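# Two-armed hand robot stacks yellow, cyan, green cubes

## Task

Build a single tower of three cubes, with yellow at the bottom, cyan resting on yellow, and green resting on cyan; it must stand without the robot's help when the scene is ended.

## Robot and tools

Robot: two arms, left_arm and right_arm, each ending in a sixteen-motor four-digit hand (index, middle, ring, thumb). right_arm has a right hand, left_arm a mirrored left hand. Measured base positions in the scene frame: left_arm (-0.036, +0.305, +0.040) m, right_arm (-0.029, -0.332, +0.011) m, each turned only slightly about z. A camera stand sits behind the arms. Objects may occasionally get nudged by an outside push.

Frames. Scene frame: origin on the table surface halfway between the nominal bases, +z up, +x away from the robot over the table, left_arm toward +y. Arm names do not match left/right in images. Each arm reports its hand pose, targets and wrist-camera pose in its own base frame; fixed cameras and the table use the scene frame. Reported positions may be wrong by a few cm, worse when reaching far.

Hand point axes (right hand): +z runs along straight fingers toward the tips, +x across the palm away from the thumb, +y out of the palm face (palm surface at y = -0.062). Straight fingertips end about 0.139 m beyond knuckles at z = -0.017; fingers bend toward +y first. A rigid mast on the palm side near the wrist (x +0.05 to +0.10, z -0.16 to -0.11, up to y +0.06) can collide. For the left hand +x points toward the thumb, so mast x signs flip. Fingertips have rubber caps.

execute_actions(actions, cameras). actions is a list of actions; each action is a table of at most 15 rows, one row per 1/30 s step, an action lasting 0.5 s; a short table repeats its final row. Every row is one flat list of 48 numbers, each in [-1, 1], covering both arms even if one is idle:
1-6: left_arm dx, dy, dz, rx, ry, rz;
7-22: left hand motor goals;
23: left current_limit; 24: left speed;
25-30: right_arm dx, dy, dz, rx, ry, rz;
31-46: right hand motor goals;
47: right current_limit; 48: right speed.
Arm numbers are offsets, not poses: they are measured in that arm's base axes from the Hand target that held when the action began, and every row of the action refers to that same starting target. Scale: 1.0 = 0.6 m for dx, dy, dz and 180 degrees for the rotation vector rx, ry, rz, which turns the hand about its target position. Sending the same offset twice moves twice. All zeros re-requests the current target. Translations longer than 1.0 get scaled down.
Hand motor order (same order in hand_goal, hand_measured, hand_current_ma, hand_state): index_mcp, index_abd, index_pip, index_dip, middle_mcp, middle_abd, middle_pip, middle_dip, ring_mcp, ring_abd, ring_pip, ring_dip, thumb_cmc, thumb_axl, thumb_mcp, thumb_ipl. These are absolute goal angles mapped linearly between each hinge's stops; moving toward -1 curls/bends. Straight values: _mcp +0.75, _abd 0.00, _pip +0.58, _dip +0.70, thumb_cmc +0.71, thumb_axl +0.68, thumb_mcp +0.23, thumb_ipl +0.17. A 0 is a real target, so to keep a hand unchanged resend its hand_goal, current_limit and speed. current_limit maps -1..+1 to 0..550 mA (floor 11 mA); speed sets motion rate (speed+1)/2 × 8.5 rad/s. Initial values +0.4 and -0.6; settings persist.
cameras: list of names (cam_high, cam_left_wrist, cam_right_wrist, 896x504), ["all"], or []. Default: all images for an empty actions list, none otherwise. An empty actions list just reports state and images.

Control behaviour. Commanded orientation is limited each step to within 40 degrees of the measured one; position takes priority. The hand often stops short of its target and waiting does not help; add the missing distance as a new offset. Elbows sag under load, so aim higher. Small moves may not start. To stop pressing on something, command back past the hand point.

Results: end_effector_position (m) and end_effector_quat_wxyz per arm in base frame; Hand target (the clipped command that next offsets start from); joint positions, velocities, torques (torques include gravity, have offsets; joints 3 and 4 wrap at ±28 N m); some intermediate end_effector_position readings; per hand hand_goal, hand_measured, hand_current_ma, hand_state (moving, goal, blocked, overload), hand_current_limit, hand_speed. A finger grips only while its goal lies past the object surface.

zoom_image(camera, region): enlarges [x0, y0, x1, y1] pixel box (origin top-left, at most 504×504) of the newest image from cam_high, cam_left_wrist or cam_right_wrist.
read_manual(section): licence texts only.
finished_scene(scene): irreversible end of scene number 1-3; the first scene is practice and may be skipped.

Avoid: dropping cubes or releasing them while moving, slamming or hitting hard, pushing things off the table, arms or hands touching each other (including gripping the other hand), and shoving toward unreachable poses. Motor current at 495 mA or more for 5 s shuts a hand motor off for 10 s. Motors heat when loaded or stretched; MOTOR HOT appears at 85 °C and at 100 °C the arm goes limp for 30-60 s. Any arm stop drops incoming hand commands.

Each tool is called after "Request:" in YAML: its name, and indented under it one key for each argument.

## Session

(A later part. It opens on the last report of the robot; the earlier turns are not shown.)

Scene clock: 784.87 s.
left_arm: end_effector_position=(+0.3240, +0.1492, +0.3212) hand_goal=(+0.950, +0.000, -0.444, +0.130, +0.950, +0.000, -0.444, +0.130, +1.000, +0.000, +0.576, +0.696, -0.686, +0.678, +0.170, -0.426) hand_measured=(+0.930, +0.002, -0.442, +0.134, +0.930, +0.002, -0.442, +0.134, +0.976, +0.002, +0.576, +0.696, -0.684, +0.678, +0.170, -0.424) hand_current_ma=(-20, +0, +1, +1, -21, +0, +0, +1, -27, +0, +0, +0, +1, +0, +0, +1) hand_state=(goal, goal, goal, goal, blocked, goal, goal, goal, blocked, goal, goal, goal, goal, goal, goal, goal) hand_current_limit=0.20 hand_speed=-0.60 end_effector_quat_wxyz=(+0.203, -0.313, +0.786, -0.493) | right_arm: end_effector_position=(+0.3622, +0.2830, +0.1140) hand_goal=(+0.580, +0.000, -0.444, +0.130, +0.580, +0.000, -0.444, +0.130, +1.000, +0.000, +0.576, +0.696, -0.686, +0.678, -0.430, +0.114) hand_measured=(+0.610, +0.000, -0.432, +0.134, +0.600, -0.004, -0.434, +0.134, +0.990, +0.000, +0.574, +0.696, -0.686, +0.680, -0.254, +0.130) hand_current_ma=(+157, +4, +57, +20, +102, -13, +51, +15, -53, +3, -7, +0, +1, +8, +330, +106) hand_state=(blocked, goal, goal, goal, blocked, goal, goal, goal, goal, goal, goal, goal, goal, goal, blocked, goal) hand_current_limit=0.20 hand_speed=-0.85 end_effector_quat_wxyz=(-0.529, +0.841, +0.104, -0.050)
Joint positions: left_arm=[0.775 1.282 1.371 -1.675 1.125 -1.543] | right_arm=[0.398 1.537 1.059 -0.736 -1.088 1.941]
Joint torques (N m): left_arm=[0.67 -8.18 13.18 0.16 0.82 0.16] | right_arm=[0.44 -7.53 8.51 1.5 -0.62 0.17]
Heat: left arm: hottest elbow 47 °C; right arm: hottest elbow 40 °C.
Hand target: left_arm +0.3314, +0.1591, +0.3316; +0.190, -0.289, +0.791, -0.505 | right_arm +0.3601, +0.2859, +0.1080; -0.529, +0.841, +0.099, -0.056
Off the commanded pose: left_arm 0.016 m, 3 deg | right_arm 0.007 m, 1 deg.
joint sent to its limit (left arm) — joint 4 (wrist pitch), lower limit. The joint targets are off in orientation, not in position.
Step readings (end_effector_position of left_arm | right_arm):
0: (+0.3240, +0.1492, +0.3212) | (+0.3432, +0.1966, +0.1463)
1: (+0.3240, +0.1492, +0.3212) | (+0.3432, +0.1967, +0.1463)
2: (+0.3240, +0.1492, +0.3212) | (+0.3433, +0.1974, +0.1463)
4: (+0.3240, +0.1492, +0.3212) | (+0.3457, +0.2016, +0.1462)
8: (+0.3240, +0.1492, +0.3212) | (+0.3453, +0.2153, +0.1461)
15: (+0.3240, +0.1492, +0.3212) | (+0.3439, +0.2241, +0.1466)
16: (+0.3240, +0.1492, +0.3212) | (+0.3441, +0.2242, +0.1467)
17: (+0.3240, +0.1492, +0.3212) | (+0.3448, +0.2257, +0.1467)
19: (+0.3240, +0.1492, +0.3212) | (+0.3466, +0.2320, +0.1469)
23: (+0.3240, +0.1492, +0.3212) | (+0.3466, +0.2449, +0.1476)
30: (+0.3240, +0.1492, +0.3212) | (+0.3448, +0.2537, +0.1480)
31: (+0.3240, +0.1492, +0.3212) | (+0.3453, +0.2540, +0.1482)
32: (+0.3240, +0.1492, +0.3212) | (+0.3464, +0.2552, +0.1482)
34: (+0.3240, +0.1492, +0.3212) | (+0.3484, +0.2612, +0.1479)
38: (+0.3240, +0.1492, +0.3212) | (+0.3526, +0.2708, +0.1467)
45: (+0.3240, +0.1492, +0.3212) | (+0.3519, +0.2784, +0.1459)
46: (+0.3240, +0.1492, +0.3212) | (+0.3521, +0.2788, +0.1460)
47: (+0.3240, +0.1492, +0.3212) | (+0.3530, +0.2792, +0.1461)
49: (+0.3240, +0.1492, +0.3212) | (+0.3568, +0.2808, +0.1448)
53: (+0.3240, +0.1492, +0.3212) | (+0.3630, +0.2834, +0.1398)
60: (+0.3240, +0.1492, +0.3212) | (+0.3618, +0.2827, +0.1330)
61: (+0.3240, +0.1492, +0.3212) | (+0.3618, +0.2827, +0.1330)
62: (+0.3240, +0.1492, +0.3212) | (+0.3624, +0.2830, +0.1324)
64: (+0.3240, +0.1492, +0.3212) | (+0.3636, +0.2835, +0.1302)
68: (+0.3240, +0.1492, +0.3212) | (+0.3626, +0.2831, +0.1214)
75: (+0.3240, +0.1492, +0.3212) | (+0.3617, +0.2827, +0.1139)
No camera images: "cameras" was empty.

Request:
execute_actions:
  actions:
    - [[0,0,0,0,0,0,0.95,0,-0.444,0.13,0.95,0,-0.444,0.13,1,0,0.576,0.696,-0.686,0.678,0.17,-0.426,0.2,-0.6,0.002,-0.001,-0.015,0,0,0,0.58,0,-0.444,0.13,0.58,0,-0.444,0.13,1,0,0.576,0.696,-0.686,0.678,-0.43,0.114,0.2,-0.85]]
    - [[0,0,0,0,0,0,0.95,0,-0.444,0.13,0.95,0,-0.444,0.13,1,0,0.576,0.696,-0.686,0.678,0.17,-0.426,0.2,-0.6,0,0,-0.012,0,0,0,0.58,0,-0.444,0.13,0.58,0,-0.444,0.13,1,0,0.576,0.696,-0.686,0.678,-0.43,0.114,0.2,-0.85]]
    - [[0,0,0,0,0,0,0.95,0,-0.444,0.13,0.95,0,-0.444,0.13,1,0,0.576,0.696,-0.686,0.678,0.17,-0.426,0.2,-0.6,0,0,-0.006,0,0,0,0.58,0,-0.444,0.13,0.58,0,-0.444,0.13,1,0,0.576,0.696,-0.686,0.678,-0.43,0.114,0.2,-0.85]]
  cameras: []

Scene clock: 790.63 s.
left_arm: end_effector_position=(+0.3240, +0.1492, +0.3212) hand_goal=(+0.950, +0.000, -0.444, +0.130, +0.950, +0.000, -0.444, +0.130, +1.000, +0.000, +0.576, +0.696, -0.686, +0.678, +0.170, -0.426) hand_measured=(+0.930, +0.002, -0.442, +0.134, +0.930, +0.002, -0.442, +0.134, +0.976, +0.002, +0.576, +0.696, -0.684, +0.678, +0.170, -0.424) hand_current_ma=(-20, +0, +1, +1, -21, +0, +0, +1, -27, +0, +0, +0, +1, +0, +0, +1) hand_state=(goal, goal, goal, goal, blocked, goal, goal, goal, blocked, goal, goal, goal, goal, goal, goal, goal) hand_current_limit=0.20 hand_speed=-0.60 end_effector_quat_wxyz=(+0.203, -0.313, +0.786, -0.493) | right_arm: end_effector_position=(+0.3651, +0.2842, +0.0983) hand_goal=(+0.580, +0.000, -0.444, +0.130, +0.580, +0.000, -0.444, +0.130, +1.000, +0.000, +0.576, +0.696, -0.686, +0.678, -0.430, +0.114) hand_measured=(+0.610, +0.000, -0.432, +0.134, +0.600, -0.004, -0.434, +0.134, +0.990, +0.000, +0.574, +0.696, -0.686, +0.680, -0.254, +0.130) hand_current_ma=(+157, +4, +57, +20, +102, -13, +51, +15, -53, +3, -7, +0, +1, +8, +330, +106) hand_state=(blocked, goal, goal, goal, blocked, goal, goal, goal, goal, goal, goal, goal, goal, goal, blocked, goal) hand_current_limit=0.20 hand_speed=-0.85 end_effector_quat_wxyz=(-0.530, +0.840, +0.106, -0.047)
Joint positions: left_arm=[0.775 1.282 1.371 -1.675 1.125 -1.543] | right_arm=[0.398 1.562 1.042 -0.687 -1.088 1.941]
Joint torques (N m): left_arm=[0.32 -7.94 13.29 0.06 0.84 0.14] | right_arm=[0.26 -7.47 7.82 1.44 -0.63 0.12]
Heat: left arm: hottest elbow 47 °C; right arm: hottest elbow 40 °C.
Hand target: left_arm +0.3314, +0.1591, +0.3316; +0.190, -0.289, +0.791, -0.505 | right_arm +0.3612, +0.2853, +0.0881; -0.529, +0.841, +0.099, -0.056
Off the commanded pose: left_arm 0.016 m, 3 deg | right_arm 0.011 m, 1 deg.
joint sent to its limit (left arm) — joint 4 (wrist pitch), lower limit. The joint targets are off in orientation, not in position.
Step readings (end_effector_position of left_arm | right_arm):
0: (+0.3240, +0.1492, +0.3212) | (+0.3622, +0.2830, +0.1140)
1: (+0.3240, +0.1492, +0.3212) | (+0.3622, +0.2830, +0.1140)
2: (+0.3240, +0.1492, +0.3212) | (+0.3625, +0.2831, +0.1140)
4: (+0.3240, +0.1492, +0.3212) | (+0.3638, +0.2836, +0.1137)
8: (+0.3240, +0.1492, +0.3212) | (+0.3647, +0.2840, +0.1112)
15: (+0.3240, +0.1492, +0.3212) | (+0.3628, +0.2832, +0.1067)
16: (+0.3240, +0.1492, +0.3212) | (+0.3628, +0.2832, +0.1066)
17: (+0.3240, +0.1492, +0.3212) | (+0.3634, +0.2835, +0.1066)
19: (+0.3240, +0.1492, +0.3212) | (+0.3645, +0.2839, +0.1062)
23: (+0.3240, +0.1492, +0.3212) | (+0.3640, +0.2837, +0.1030)
30: (+0.3240, +0.1492, +0.3212) | (+0.3630, +0.2833, +0.0995)
31: (+0.3240, +0.1492, +0.3212) | (+0.3630, +0.2833, +0.0995)
32: (+0.3240, +0.1492, +0.3212) | (+0.3633, +0.2834, +0.0995)
34: (+0.3240, +0.1492, +0.3212) | (+0.3640, +0.2837, +0.0994)
38: (+0.3240, +0.1492, +0.3212) | (+0.3649, +0.2841, +0.0989)
45: (+0.3240, +0.1492, +0.3212) | (+0.3651, +0.2842, +0.0983)
No camera images: "cameras" was empty.

Request:
execute_actions:
  actions:
    - [[0,0,0,0,0,0,0.95,0,-0.444,0.13,0.95,0,-0.444,0.13,1,0,0.576,0.696,-0.686,0.678,0.17,-0.426,0.2,-0.6,0,-0.003,-0.006,0,0,0,0.58,0,-0.444,0.13,0.58,0,-0.444,0.13,1,0,0.576,0.696,-0.686,0.678,-0.43,0.114,0.2,-0.85]]
  cameras: []

Scene clock: 793.57 s.
left_arm: end_effector_position=(+0.3240, +0.1492, +0.3212) hand_goal=(+0.950, +0.000, -0.444, +0.130, +0.950, +0.000, -0.444, +0.130, +1.000, +0.000, +0.576, +0.696, -0.686, +0.678, +0.170, -0.426) hand_measured=(+0.930, +0.002, -0.442, +0.134, +0.930, +0.002, -0.442, +0.134, +0.976, +0.002, +0.576, +0.696, -0.684, +0.678, +0.170, -0.424) hand_current_ma=(-20, +0, +1, +1, -21, +0, +0, +1, -27, +0, +0, +0, +1, +0, +0, +1) hand_state=(goal, goal, goal, goal, blocked, goal, goal, goal, blocked, goal, goal, goal, goal, goal, goal, goal) hand_current_limit=0.20 hand_speed=-0.60 end_effector_quat_wxyz=(+0.203, -0.313, +0.786, -0.493) | right_arm: end_effector_position=(+0.3625, +0.2833, +0.0957) hand_goal=(+0.580, +0.000, -0.444, +0.130, +0.580, +0.000, -0.444, +0.130, +1.000, +0.000, +0.576, +0.696, -0.686, +0.678, -0.430, +0.114) hand_measured=(+0.610, +0.000, -0.432, +0.134, +0.600, -0.004, -0.434, +0.134, +0.990, +0.000, +0.574, +0.696, -0.686, +0.680, -0.254, +0.130) hand_current_ma=(+157, +4, +57, +20, +102, -13, +51, +15, -53, +3, -7, +0, +1, +8, +330, +106) hand_state=(blocked, goal, goal, goal, blocked, goal, goal, goal, goal, goal, goal, goal, goal, goal, blocked, goal) hand_current_limit=0.20 hand_speed=-0.85 end_effector_quat_wxyz=(-0.529, +0.841, +0.101, -0.051)
Joint positions: left_arm=[0.775 1.282 1.371 -1.675 1.125 -1.543] | right_arm=[0.398 1.563 1.035 -0.684 -1.088 1.95]
Joint torques (N m): left_arm=[0.21 -8.64 13.26 0.09 0.86 0.13] | right_arm=[-0.26 -7.36 7.83 1.57 -0.69 0.04]
Heat: left arm: hottest elbow 47 °C; right arm: hottest elbow 40 °C.
Hand target: left_arm +0.3314, +0.1591, +0.3316; +0.190, -0.289, +0.791, -0.505 | right_arm +0.3612, +0.2834, +0.0844; -0.529, +0.841, +0.099, -0.056
Off the commanded pose: left_arm 0.016 m, 3 deg | right_arm 0.011 m, 1 deg.
joint sent to its limit (left arm) — joint 4 (wrist pitch), lower limit. The joint targets are off in orientation, not in position.
Step readings (end_effector_position of left_arm | right_arm):
0: (+0.3240, +0.1492, +0.3212) | (+0.3651, +0.2842, +0.0983)
1: (+0.3240, +0.1492, +0.3212) | (+0.3651, +0.2842, +0.0983)
2: (+0.3240, +0.1492, +0.3212) | (+0.3648, +0.2841, +0.0980)
4: (+0.3240, +0.1492, +0.3212) | (+0.3641, +0.2838, +0.0971)
8: (+0.3240, +0.1492, +0.3212) | (+0.3625, +0.2833, +0.0957)
15: (+0.3240, +0.1492, +0.3212) | (+0.3625, +0.2833, +0.0957)
No camera images: "cameras" was empty.

Request:
execute_actions:
  actions:
    - [[0,0,0,0,0,0,0.95,0,-0.444,0.13,0.95,0,-0.444,0.13,1,0,0.576,0.696,-0.686,0.678,0.17,-0.426,0.2,-0.6,0.001,0,-0.004,0,0,0,0.58,0,-0.444,0.13,0.58,0,-0.444,0.13,1,0,0.576,0.696,-0.686,0.678,-0.43,0.114,0.2,-0.85]]
    - [[0,0,0,0,0,0,0.95,0,-0.444,0.13,0.95,0,-0.444,0.13,1,0,0.576,0.696,-0.686,0.678,0.17,-0.426,0.2,-0.6,0,0,0.01,0,0,0,0.61,0,-0.444,0.13,0.61,0,-0.444,0.13,1,0,0.576,0.696,-0.686,0.678,-0.33,0.114,0.2,-0.92]]
    - [[0,0,0,0,0,0,0.95,0,-0.444,0.13,0.95,0,-0.444,0.13,1,0,0.576,0.696,-0.686,0.678,0.17,-0.426,0.2,-0.6,0,0,0.01,0,0,0,0.63,0,-0.444,0.13,0.63,0,-0.444,0.13,1,0,0.576,0.696,-0.686,0.678,-0.27,0.114,0.2,-0.92]]
    - [[0,0,0,0,0,0,0.95,0,-0.444,0.13,0.95,0,-0.444,0.13,1,0,0.576,0.696,-0.686,0.678,0.17,-0.426,0.2,-0.6,0,0,0,0,0,0,0.68,0,-0.444,0.13,0.68,0,-0.444,0.13,1,0,0.576,0.696,-0.686,0.678,-0.2,0.1,0.2,-0.92]]
  cameras: ["cam_right_wrist"]

Scene clock: 801.07 s.
left_arm: end_effector_position=(+0.3240, +0.1492, +0.3212) hand_goal=(+0.950, +0.000, -0.444, +0.130, +0.950, +0.000, -0.444, +0.130, +1.000, +0.000, +0.576, +0.696, -0.686, +0.678, +0.170, -0.426) hand_measured=(+0.930, +0.002, -0.442, +0.134, +0.930, +0.002, -0.442, +0.134, +0.976, +0.002, +0.576, +0.696, -0.684, +0.678, +0.170, -0.424) hand_current_ma=(-20, +0, +1, +1, -21, +0, +0, +1, -27, +0, +0, +0, +1, +0, +0, +1) hand_state=(goal, goal, goal, goal, blocked, goal, goal, goal, blocked, goal, goal, goal, goal, goal, goal, goal) hand_current_limit=0.20 hand_speed=-0.60 end_effector_quat_wxyz=(+0.203, -0.313, +0.786, -0.493) | right_arm: end_effector_position=(+0.3623, +0.2830, +0.0951) hand_goal=(+0.680, +0.000, -0.444, +0.130, +0.680, +0.000, -0.444, +0.130, +1.000, +0.000, +0.576, +0.696, -0.686, +0.678, -0.200, +0.100) hand_measured=(+0.666, +0.000, -0.440, +0.132, +0.666, -0.004, -0.440, +0.134, +0.990, +0.000, +0.574, +0.696, -0.686, +0.678, -0.202, +0.102) hand_current_ma=(-75, +4, +15, +8, -73, -13, +16, +14, -53, +3, -7, +0, -4, +5, -7, +17) hand_state=(goal, goal, goal, goal, goal, goal, goal, goal, goal, goal, goal, goal, goal, goal, goal, goal) hand_current_limit=0.20 hand_speed=-0.92 end_effector_quat_wxyz=(-0.529, +0.841, +0.103, -0.051)
Joint positions: left_arm=[0.775 1.282 1.371 -1.675 1.125 -1.543] | right_arm=[0.398 1.564 1.035 -0.688 -1.088 1.941]
Joint torques (N m): left_arm=[0.09 -8.41 13.11 0.23 0.85 0.14] | right_arm=[-0.21 -8.23 9.16 0.69 -0.69 0.03]
Heat: left arm: hottest elbow 47 °C; right arm: hottest elbow 39 °C.
Hand target: left_arm +0.3314, +0.1591, +0.3316; +0.190, -0.289, +0.791, -0.505 | right_arm +0.3618, +0.2834, +0.0941; -0.529, +0.841, +0.099, -0.056
Off the commanded pose: left_arm 0.016 m, 3 deg | right_arm 0.001 m, 1 deg.
joint sent to its limit (left arm) — joint 4 (wrist pitch), lower limit. The joint targets are off in orientation, not in position.
Step readings (end_effector_position of left_arm | right_arm):
0: (+0.3240, +0.1492, +0.3212) | (+0.3625, +0.2833, +0.0957)
1: (+0.3240, +0.1492, +0.3212) | (+0.3625, +0.2833, +0.0957)
2: (+0.3240, +0.1492, +0.3212) | (+0.3628, +0.2834, +0.0958)
4: (+0.3240, +0.1492, +0.3212) | (+0.3628, +0.2834, +0.0956)
8: (+0.3240, +0.1492, +0.3212) | (+0.3631, +0.2836, +0.0955)
15: (+0.3240, +0.1492, +0.3212) | (+0.3631, +0.2836, +0.0955)
16: (+0.3240, +0.1492, +0.3212) | (+0.3631, +0.2836, +0.0955)
17: (+0.3240, +0.1492, +0.3212) | (+0.3631, +0.2836, +0.0955)
19: (+0.3240, +0.1492, +0.3212) | (+0.3631, +0.2836, +0.0955)
23: (+0.3240, +0.1492, +0.3212) | (+0.3631, +0.2836, +0.0955)
30: (+0.3240, +0.1492, +0.3212) | (+0.3631, +0.2836, +0.0955)
31: (+0.3240, +0.1492, +0.3212) | (+0.3631, +0.2836, +0.0955)
32: (+0.3240, +0.1492, +0.3212) | (+0.3631, +0.2836, +0.0955)
34: (+0.3240, +0.1492, +0.3212) | (+0.3631, +0.2836, +0.0955)
38: (+0.3240, +0.1492, +0.3212) | (+0.3623, +0.2832, +0.0954)
45: (+0.3240, +0.1492, +0.3212) | (+0.3619, +0.2831, +0.0953)
46: (+0.3240, +0.1492, +0.3212) | (+0.3619, +0.2831, +0.0953)
47: (+0.3240, +0.1492, +0.3212) | (+0.3619, +0.2831, +0.0953)
49: (+0.3240, +0.1492, +0.3212) | (+0.3623, +0.2831, +0.0952)
53: (+0.3240, +0.1492, +0.3212) | (+0.3623, +0.2830, +0.0951)
60: (+0.3240, +0.1492, +0.3212) | (+0.3623, +0.2830, +0.0951)
Images, in order (width x height): cam_right_wrist 896x504.

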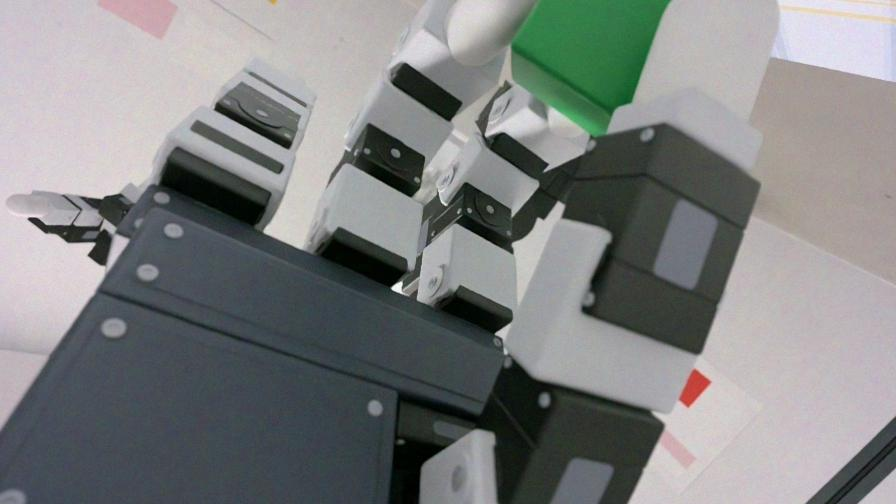

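Now open and lift as before.

Request:
execute_actions:
  actions:
    - [[0,0,0,0,0,0,0.95,0,-0.444,0.13,0.95,0,-0.444,0.13,1,0,0.576,0.696,-0.686,0.678,0.17,-0.426,0.2,-0.6,0,0,0,0,0,0,0.82,0,-0.444,0.13,0.82,0,-0.444,0.13,1,0,0.576,0.696,-0.686,0.678,-0.05,0.05,0.2,-0.85]]
    - [[0,0,0,0,0,0,0.95,0,-0.444,0.13,0.95,0,-0.444,0.13,1,0,0.576,0.696,-0.686,0.678,0.17,-0.426,0.2,-0.6,0.003,0,0,0,0,0,0.97,0,-0.3,0.13,0.97,0,-0.3,0.13,1,0,0.576,0.696,-0.686,0.678,0.17,0,0.2,-0.75]]
    - [[0,0,0,0,0,0,0.95,0,-0.444,0.13,0.95,0,-0.444,0.13,1,0,0.576,0.696,-0.686,0.678,0.17,-0.426,0.2,-0.6,0.02,0.006,0.07,0,0,0,0.97,0,-0.3,0.13,0.97,0,-0.3,0.13,1,0,0.576,0.696,-0.686,0.678,0.17,0,0.2,-0.75]]
    - [[0,0,0,0,0,0,0.95,0,-0.444,0.13,0.95,0,-0.444,0.13,1,0,0.576,0.696,-0.686,0.678,0.17,-0.426,0.2,-0.6,0,0,0.08,0,0,0,0.97,0,-0.3,0.13,0.97,0,-0.3,0.13,1,0,0.576,0.696,-0.686,0.678,0.17,0,0.2,-0.75]]
    - [[0,0,0,0,0,0,0.95,0,-0.444,0.13,0.95,0,-0.444,0.13,1,0,0.576,0.696,-0.686,0.678,0.17,-0.426,0.2,-0.6,-0.01,0,0.08,0,0,0,0.97,0,-0.3,0.13,0.97,0,-0.3,0.13,1,0,0.576,0.696,-0.686,0.678,0.17,0,0.2,-0.75]]
    - [[0,0,0,0,0,0,0.95,0,-0.444,0.13,0.95,0,-0.444,0.13,1,0,0.576,0.696,-0.686,0.678,0.17,-0.426,0.2,-0.6,-0.01,-0.04,0.05,0,0,0,0.97,0,-0.3,0.13,0.97,0,-0.3,0.13,1,0,0.576,0.696,-0.686,0.678,0.17,0,0.2,-0.75]]
    - [[0,0,0,0,0,0,0.95,0,-0.444,0.13,0.95,0,-0.444,0.13,1,0,0.576,0.696,-0.686,0.678,0.17,-0.426,0.2,-0.6,0,-0.07,0,0,0,0,0.97,0,-0.3,0.13,0.97,0,-0.3,0.13,1,0,0.576,0.696,-0.686,0.678,0.17,0,0.2,-0.75]]
    - [[0,0,0,0,0,0,0.95,0,-0.444,0.13,0.95,0,-0.444,0.13,1,0,0.576,0.696,-0.686,0.678,0.17,-0.426,0.2,-0.6,0,-0.05,0,0,0,0,0.97,0,-0.3,0.13,0.97,0,-0.3,0.13,1,0,0.576,0.696,-0.686,0.678,0.17,0,0.2,-0.75]]
  cameras: ["cam_high"]

Request:
zoom_image:
  camera: "cam_high"
  region: [495, 222, 535, 262]

Scene clock: 812.60 s.
left_arm: end_effector_position=(+0.3240, +0.1492, +0.3212) hand_goal=(+0.950, +0.000, -0.444, +0.130, +0.950, +0.000, -0.444, +0.130, +1.000, +0.000, +0.576, +0.696, -0.686, +0.678, +0.170, -0.426) hand_measured=(+0.930, +0.002, -0.442, +0.134, +0.930, +0.002, -0.442, +0.134, +0.976, +0.002, +0.576, +0.696, -0.684, +0.678, +0.170, -0.424) hand_current_ma=(-20, +0, +1, +1, -21, +0, +0, +1, -27, +0, +0, +0, +1, +0, +0, +1) hand_state=(goal, goal, goal, goal, blocked, goal, goal, goal, blocked, goal, goal, goal, goal, goal, goal, goal) hand_current_limit=0.20 hand_speed=-0.60 end_effector_quat_wxyz=(+0.203, -0.313, +0.786, -0.493) | right_arm: end_effector_position=(+0.3449, +0.1877, +0.2429) hand_goal=(+0.970, +0.000, -0.300, +0.130, +0.970, +0.000, -0.300, +0.130, +1.000, +0.000, +0.576, +0.696, -0.686, +0.678, +0.170, +0.000) hand_measured=(+0.954, +0.000, -0.304, +0.132, +0.954, -0.004, -0.304, +0.132, +0.990, +0.000, +0.574, +0.696, -0.686, +0.678, +0.166, +0.002) hand_current_ma=(-84, +4, -14, +8, -82, -13, -14, +12, -53, +3, -7, +0, -4, +5, -21, +11) hand_state=(goal, goal, goal, goal, goal, goal, goal, goal, goal, goal, goal, goal, goal, goal, goal, goal) hand_current_limit=0.20 hand_speed=-0.75 end_effector_quat_wxyz=(-0.522, +0.845, +0.084, -0.080)
Joint positions: left_arm=[0.775 1.282 1.371 -1.675 1.125 -1.543] | right_arm=[0.197 1.434 1.311 -1.557 -1.109 1.503]
Joint torques (N m): left_arm=[0.26 -8.06 13.14 0.12 0.83 0.13] | right_arm=[-0.56 -6.89 14.68 0.08 -1.04 -0.13]
Heat: left arm: hottest elbow 47 °C; right arm: hottest elbow 40 °C.
Hand target: left_arm +0.3314, +0.1591, +0.3316; +0.190, -0.289, +0.791, -0.505 | right_arm +0.3635, +0.1912, +0.2620; -0.529, +0.841, +0.099, -0.057
Off the commanded pose: left_arm 0.016 m, 3 deg | right_arm 0.027 m, 3 deg.
joint sent to its limit (left arm) — joint 4 (wrist pitch), lower limit. The joint targets are off in orientation, not in position.
Step readings (end_effector_position of left_arm | right_arm):
0: (+0.3240, +0.1492, +0.3212) | (+0.3623, +0.2830, +0.0951)
1: (+0.3240, +0.1492, +0.3212) | (+0.3623, +0.2830, +0.0951)
2: (+0.3240, +0.1492, +0.3212) | (+0.3623, +0.2830, +0.0951)
4: (+0.3240, +0.1492, +0.3212) | (+0.3623, +0.2830, +0.0951)
8: (+0.3240, +0.1492, +0.3212) | (+0.3623, +0.2830, +0.0951)
15: (+0.3240, +0.1492, +0.3212) | (+0.3623, +0.2830, +0.0951)
16: (+0.3240, +0.1492, +0.3212) | (+0.3623, +0.2830, +0.0951)
17: (+0.3240, +0.1492, +0.3212) | (+0.3623, +0.2830, +0.0951)
19: (+0.3240, +0.1492, +0.3212) | (+0.3620, +0.2829, +0.0951)
23: (+0.3240, +0.1492, +0.3212) | (+0.3617, +0.2827, +0.0951)
30: (+0.3240, +0.1492, +0.3212) | (+0.3617, +0.2827, +0.0951)
31: (+0.3240, +0.1492, +0.3212) | (+0.3613, +0.2826, +0.0950)
32: (+0.3240, +0.1492, +0.3212) | (+0.3598, +0.2819, +0.0948)
34: (+0.3240, +0.1492, +0.3212) | (+0.3544, +0.2797, +0.0950)
38: (+0.3240, +0.1492, +0.3212) | (+0.3493, +0.2775, +0.0989)
45: (+0.3240, +0.1492, +0.3212) | (+0.3548, +0.2798, +0.1089)
46: (+0.3240, +0.1492, +0.3212) | (+0.3550, +0.2799, +0.1095)
47: (+0.3240, +0.1492, +0.3212) | (+0.3540, +0.2795, +0.1109)
49: (+0.3240, +0.1492, +0.3212) | (+0.3512, +0.2783, +0.1168)
53: (+0.3240, +0.1492, +0.3212) | (+0.3518, +0.2786, +0.1385)
60: (+0.3240, +0.1492, +0.3212) | (+0.3593, +0.2817, +0.1632)
61: (+0.3240, +0.1492, +0.3212) | (+0.3590, +0.2816, +0.1632)
62: (+0.3240, +0.1492, +0.3212) | (+0.3572, +0.2809, +0.1636)
64: (+0.3240, +0.1492, +0.3212) | (+0.3536, +0.2793, +0.1669)
68: (+0.3240, +0.1492, +0.3212) | (+0.3517, +0.2786, +0.1830)
75: (+0.3240, +0.1492, +0.3212) | (+0.3563, +0.2805, +0.2072)
76: (+0.3240, +0.1492, +0.3212) | (+0.3561, +0.2804, +0.2078)
77: (+0.3240, +0.1492, +0.3212) | (+0.3544, +0.2795, +0.2083)
79: (+0.3240, +0.1492, +0.3212) | (+0.3481, +0.2749, +0.2102)
83: (+0.3240, +0.1492, +0.3212) | (+0.3430, +0.2643, +0.2185)
90: (+0.3240, +0.1492, +0.3212) | (+0.3469, +0.2593, +0.2336)
91: (+0.3240, +0.1492, +0.3212) | (+0.3471, +0.2588, +0.2340)
92: (+0.3240, +0.1492, +0.3212) | (+0.3471, +0.2564, +0.2341)
94: (+0.3240, +0.1492, +0.3212) | (+0.3443, +0.2489, +0.2347)
98: (+0.3240, +0.1492, +0.3212) | (+0.3460, +0.2291, +0.2354)
105: (+0.3240, +0.1492, +0.3212) | (+0.3460, +0.2156, +0.2352)
106: (+0.3240, +0.1492, +0.3212) | (+0.3453, +0.2152, +0.2352)
107: (+0.3240, +0.1492, +0.3212) | (+0.3446, +0.2141, +0.2354)
109: (+0.3240, +0.1492, +0.3212) | (+0.3423, +0.2083, +0.2361)
113: (+0.3240, +0.1492, +0.3212) | (+0.3410, +0.1961, +0.2365)
120: (+0.3240, +0.1492, +0.3212) | (+0.3443, +0.1876, +0.2416)
Images, in order (width x height): cam_high 896x504.

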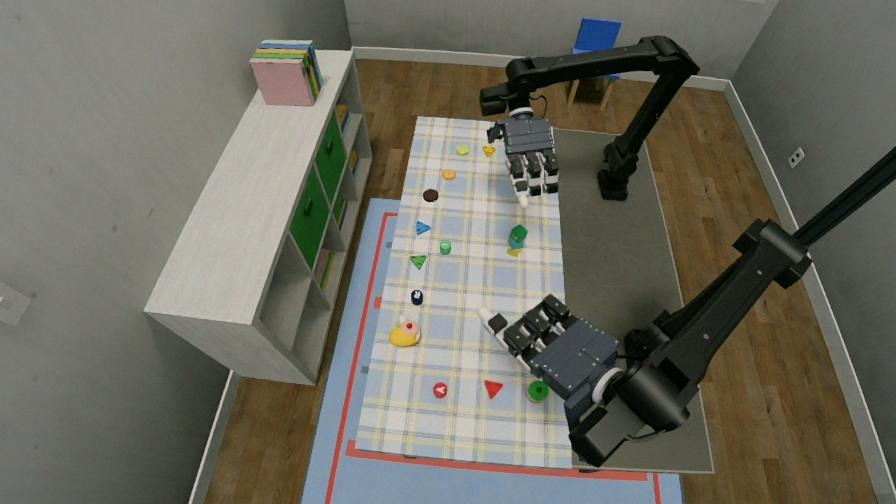

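Scaled by 12.600 from the camera's 896x504 image, which has a finer 1280x720 frame.

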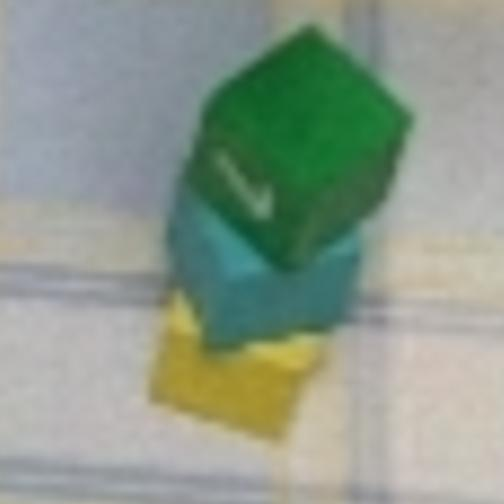

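Request:
finished_scene:
  scene: 3

The scene is finished: the task was done.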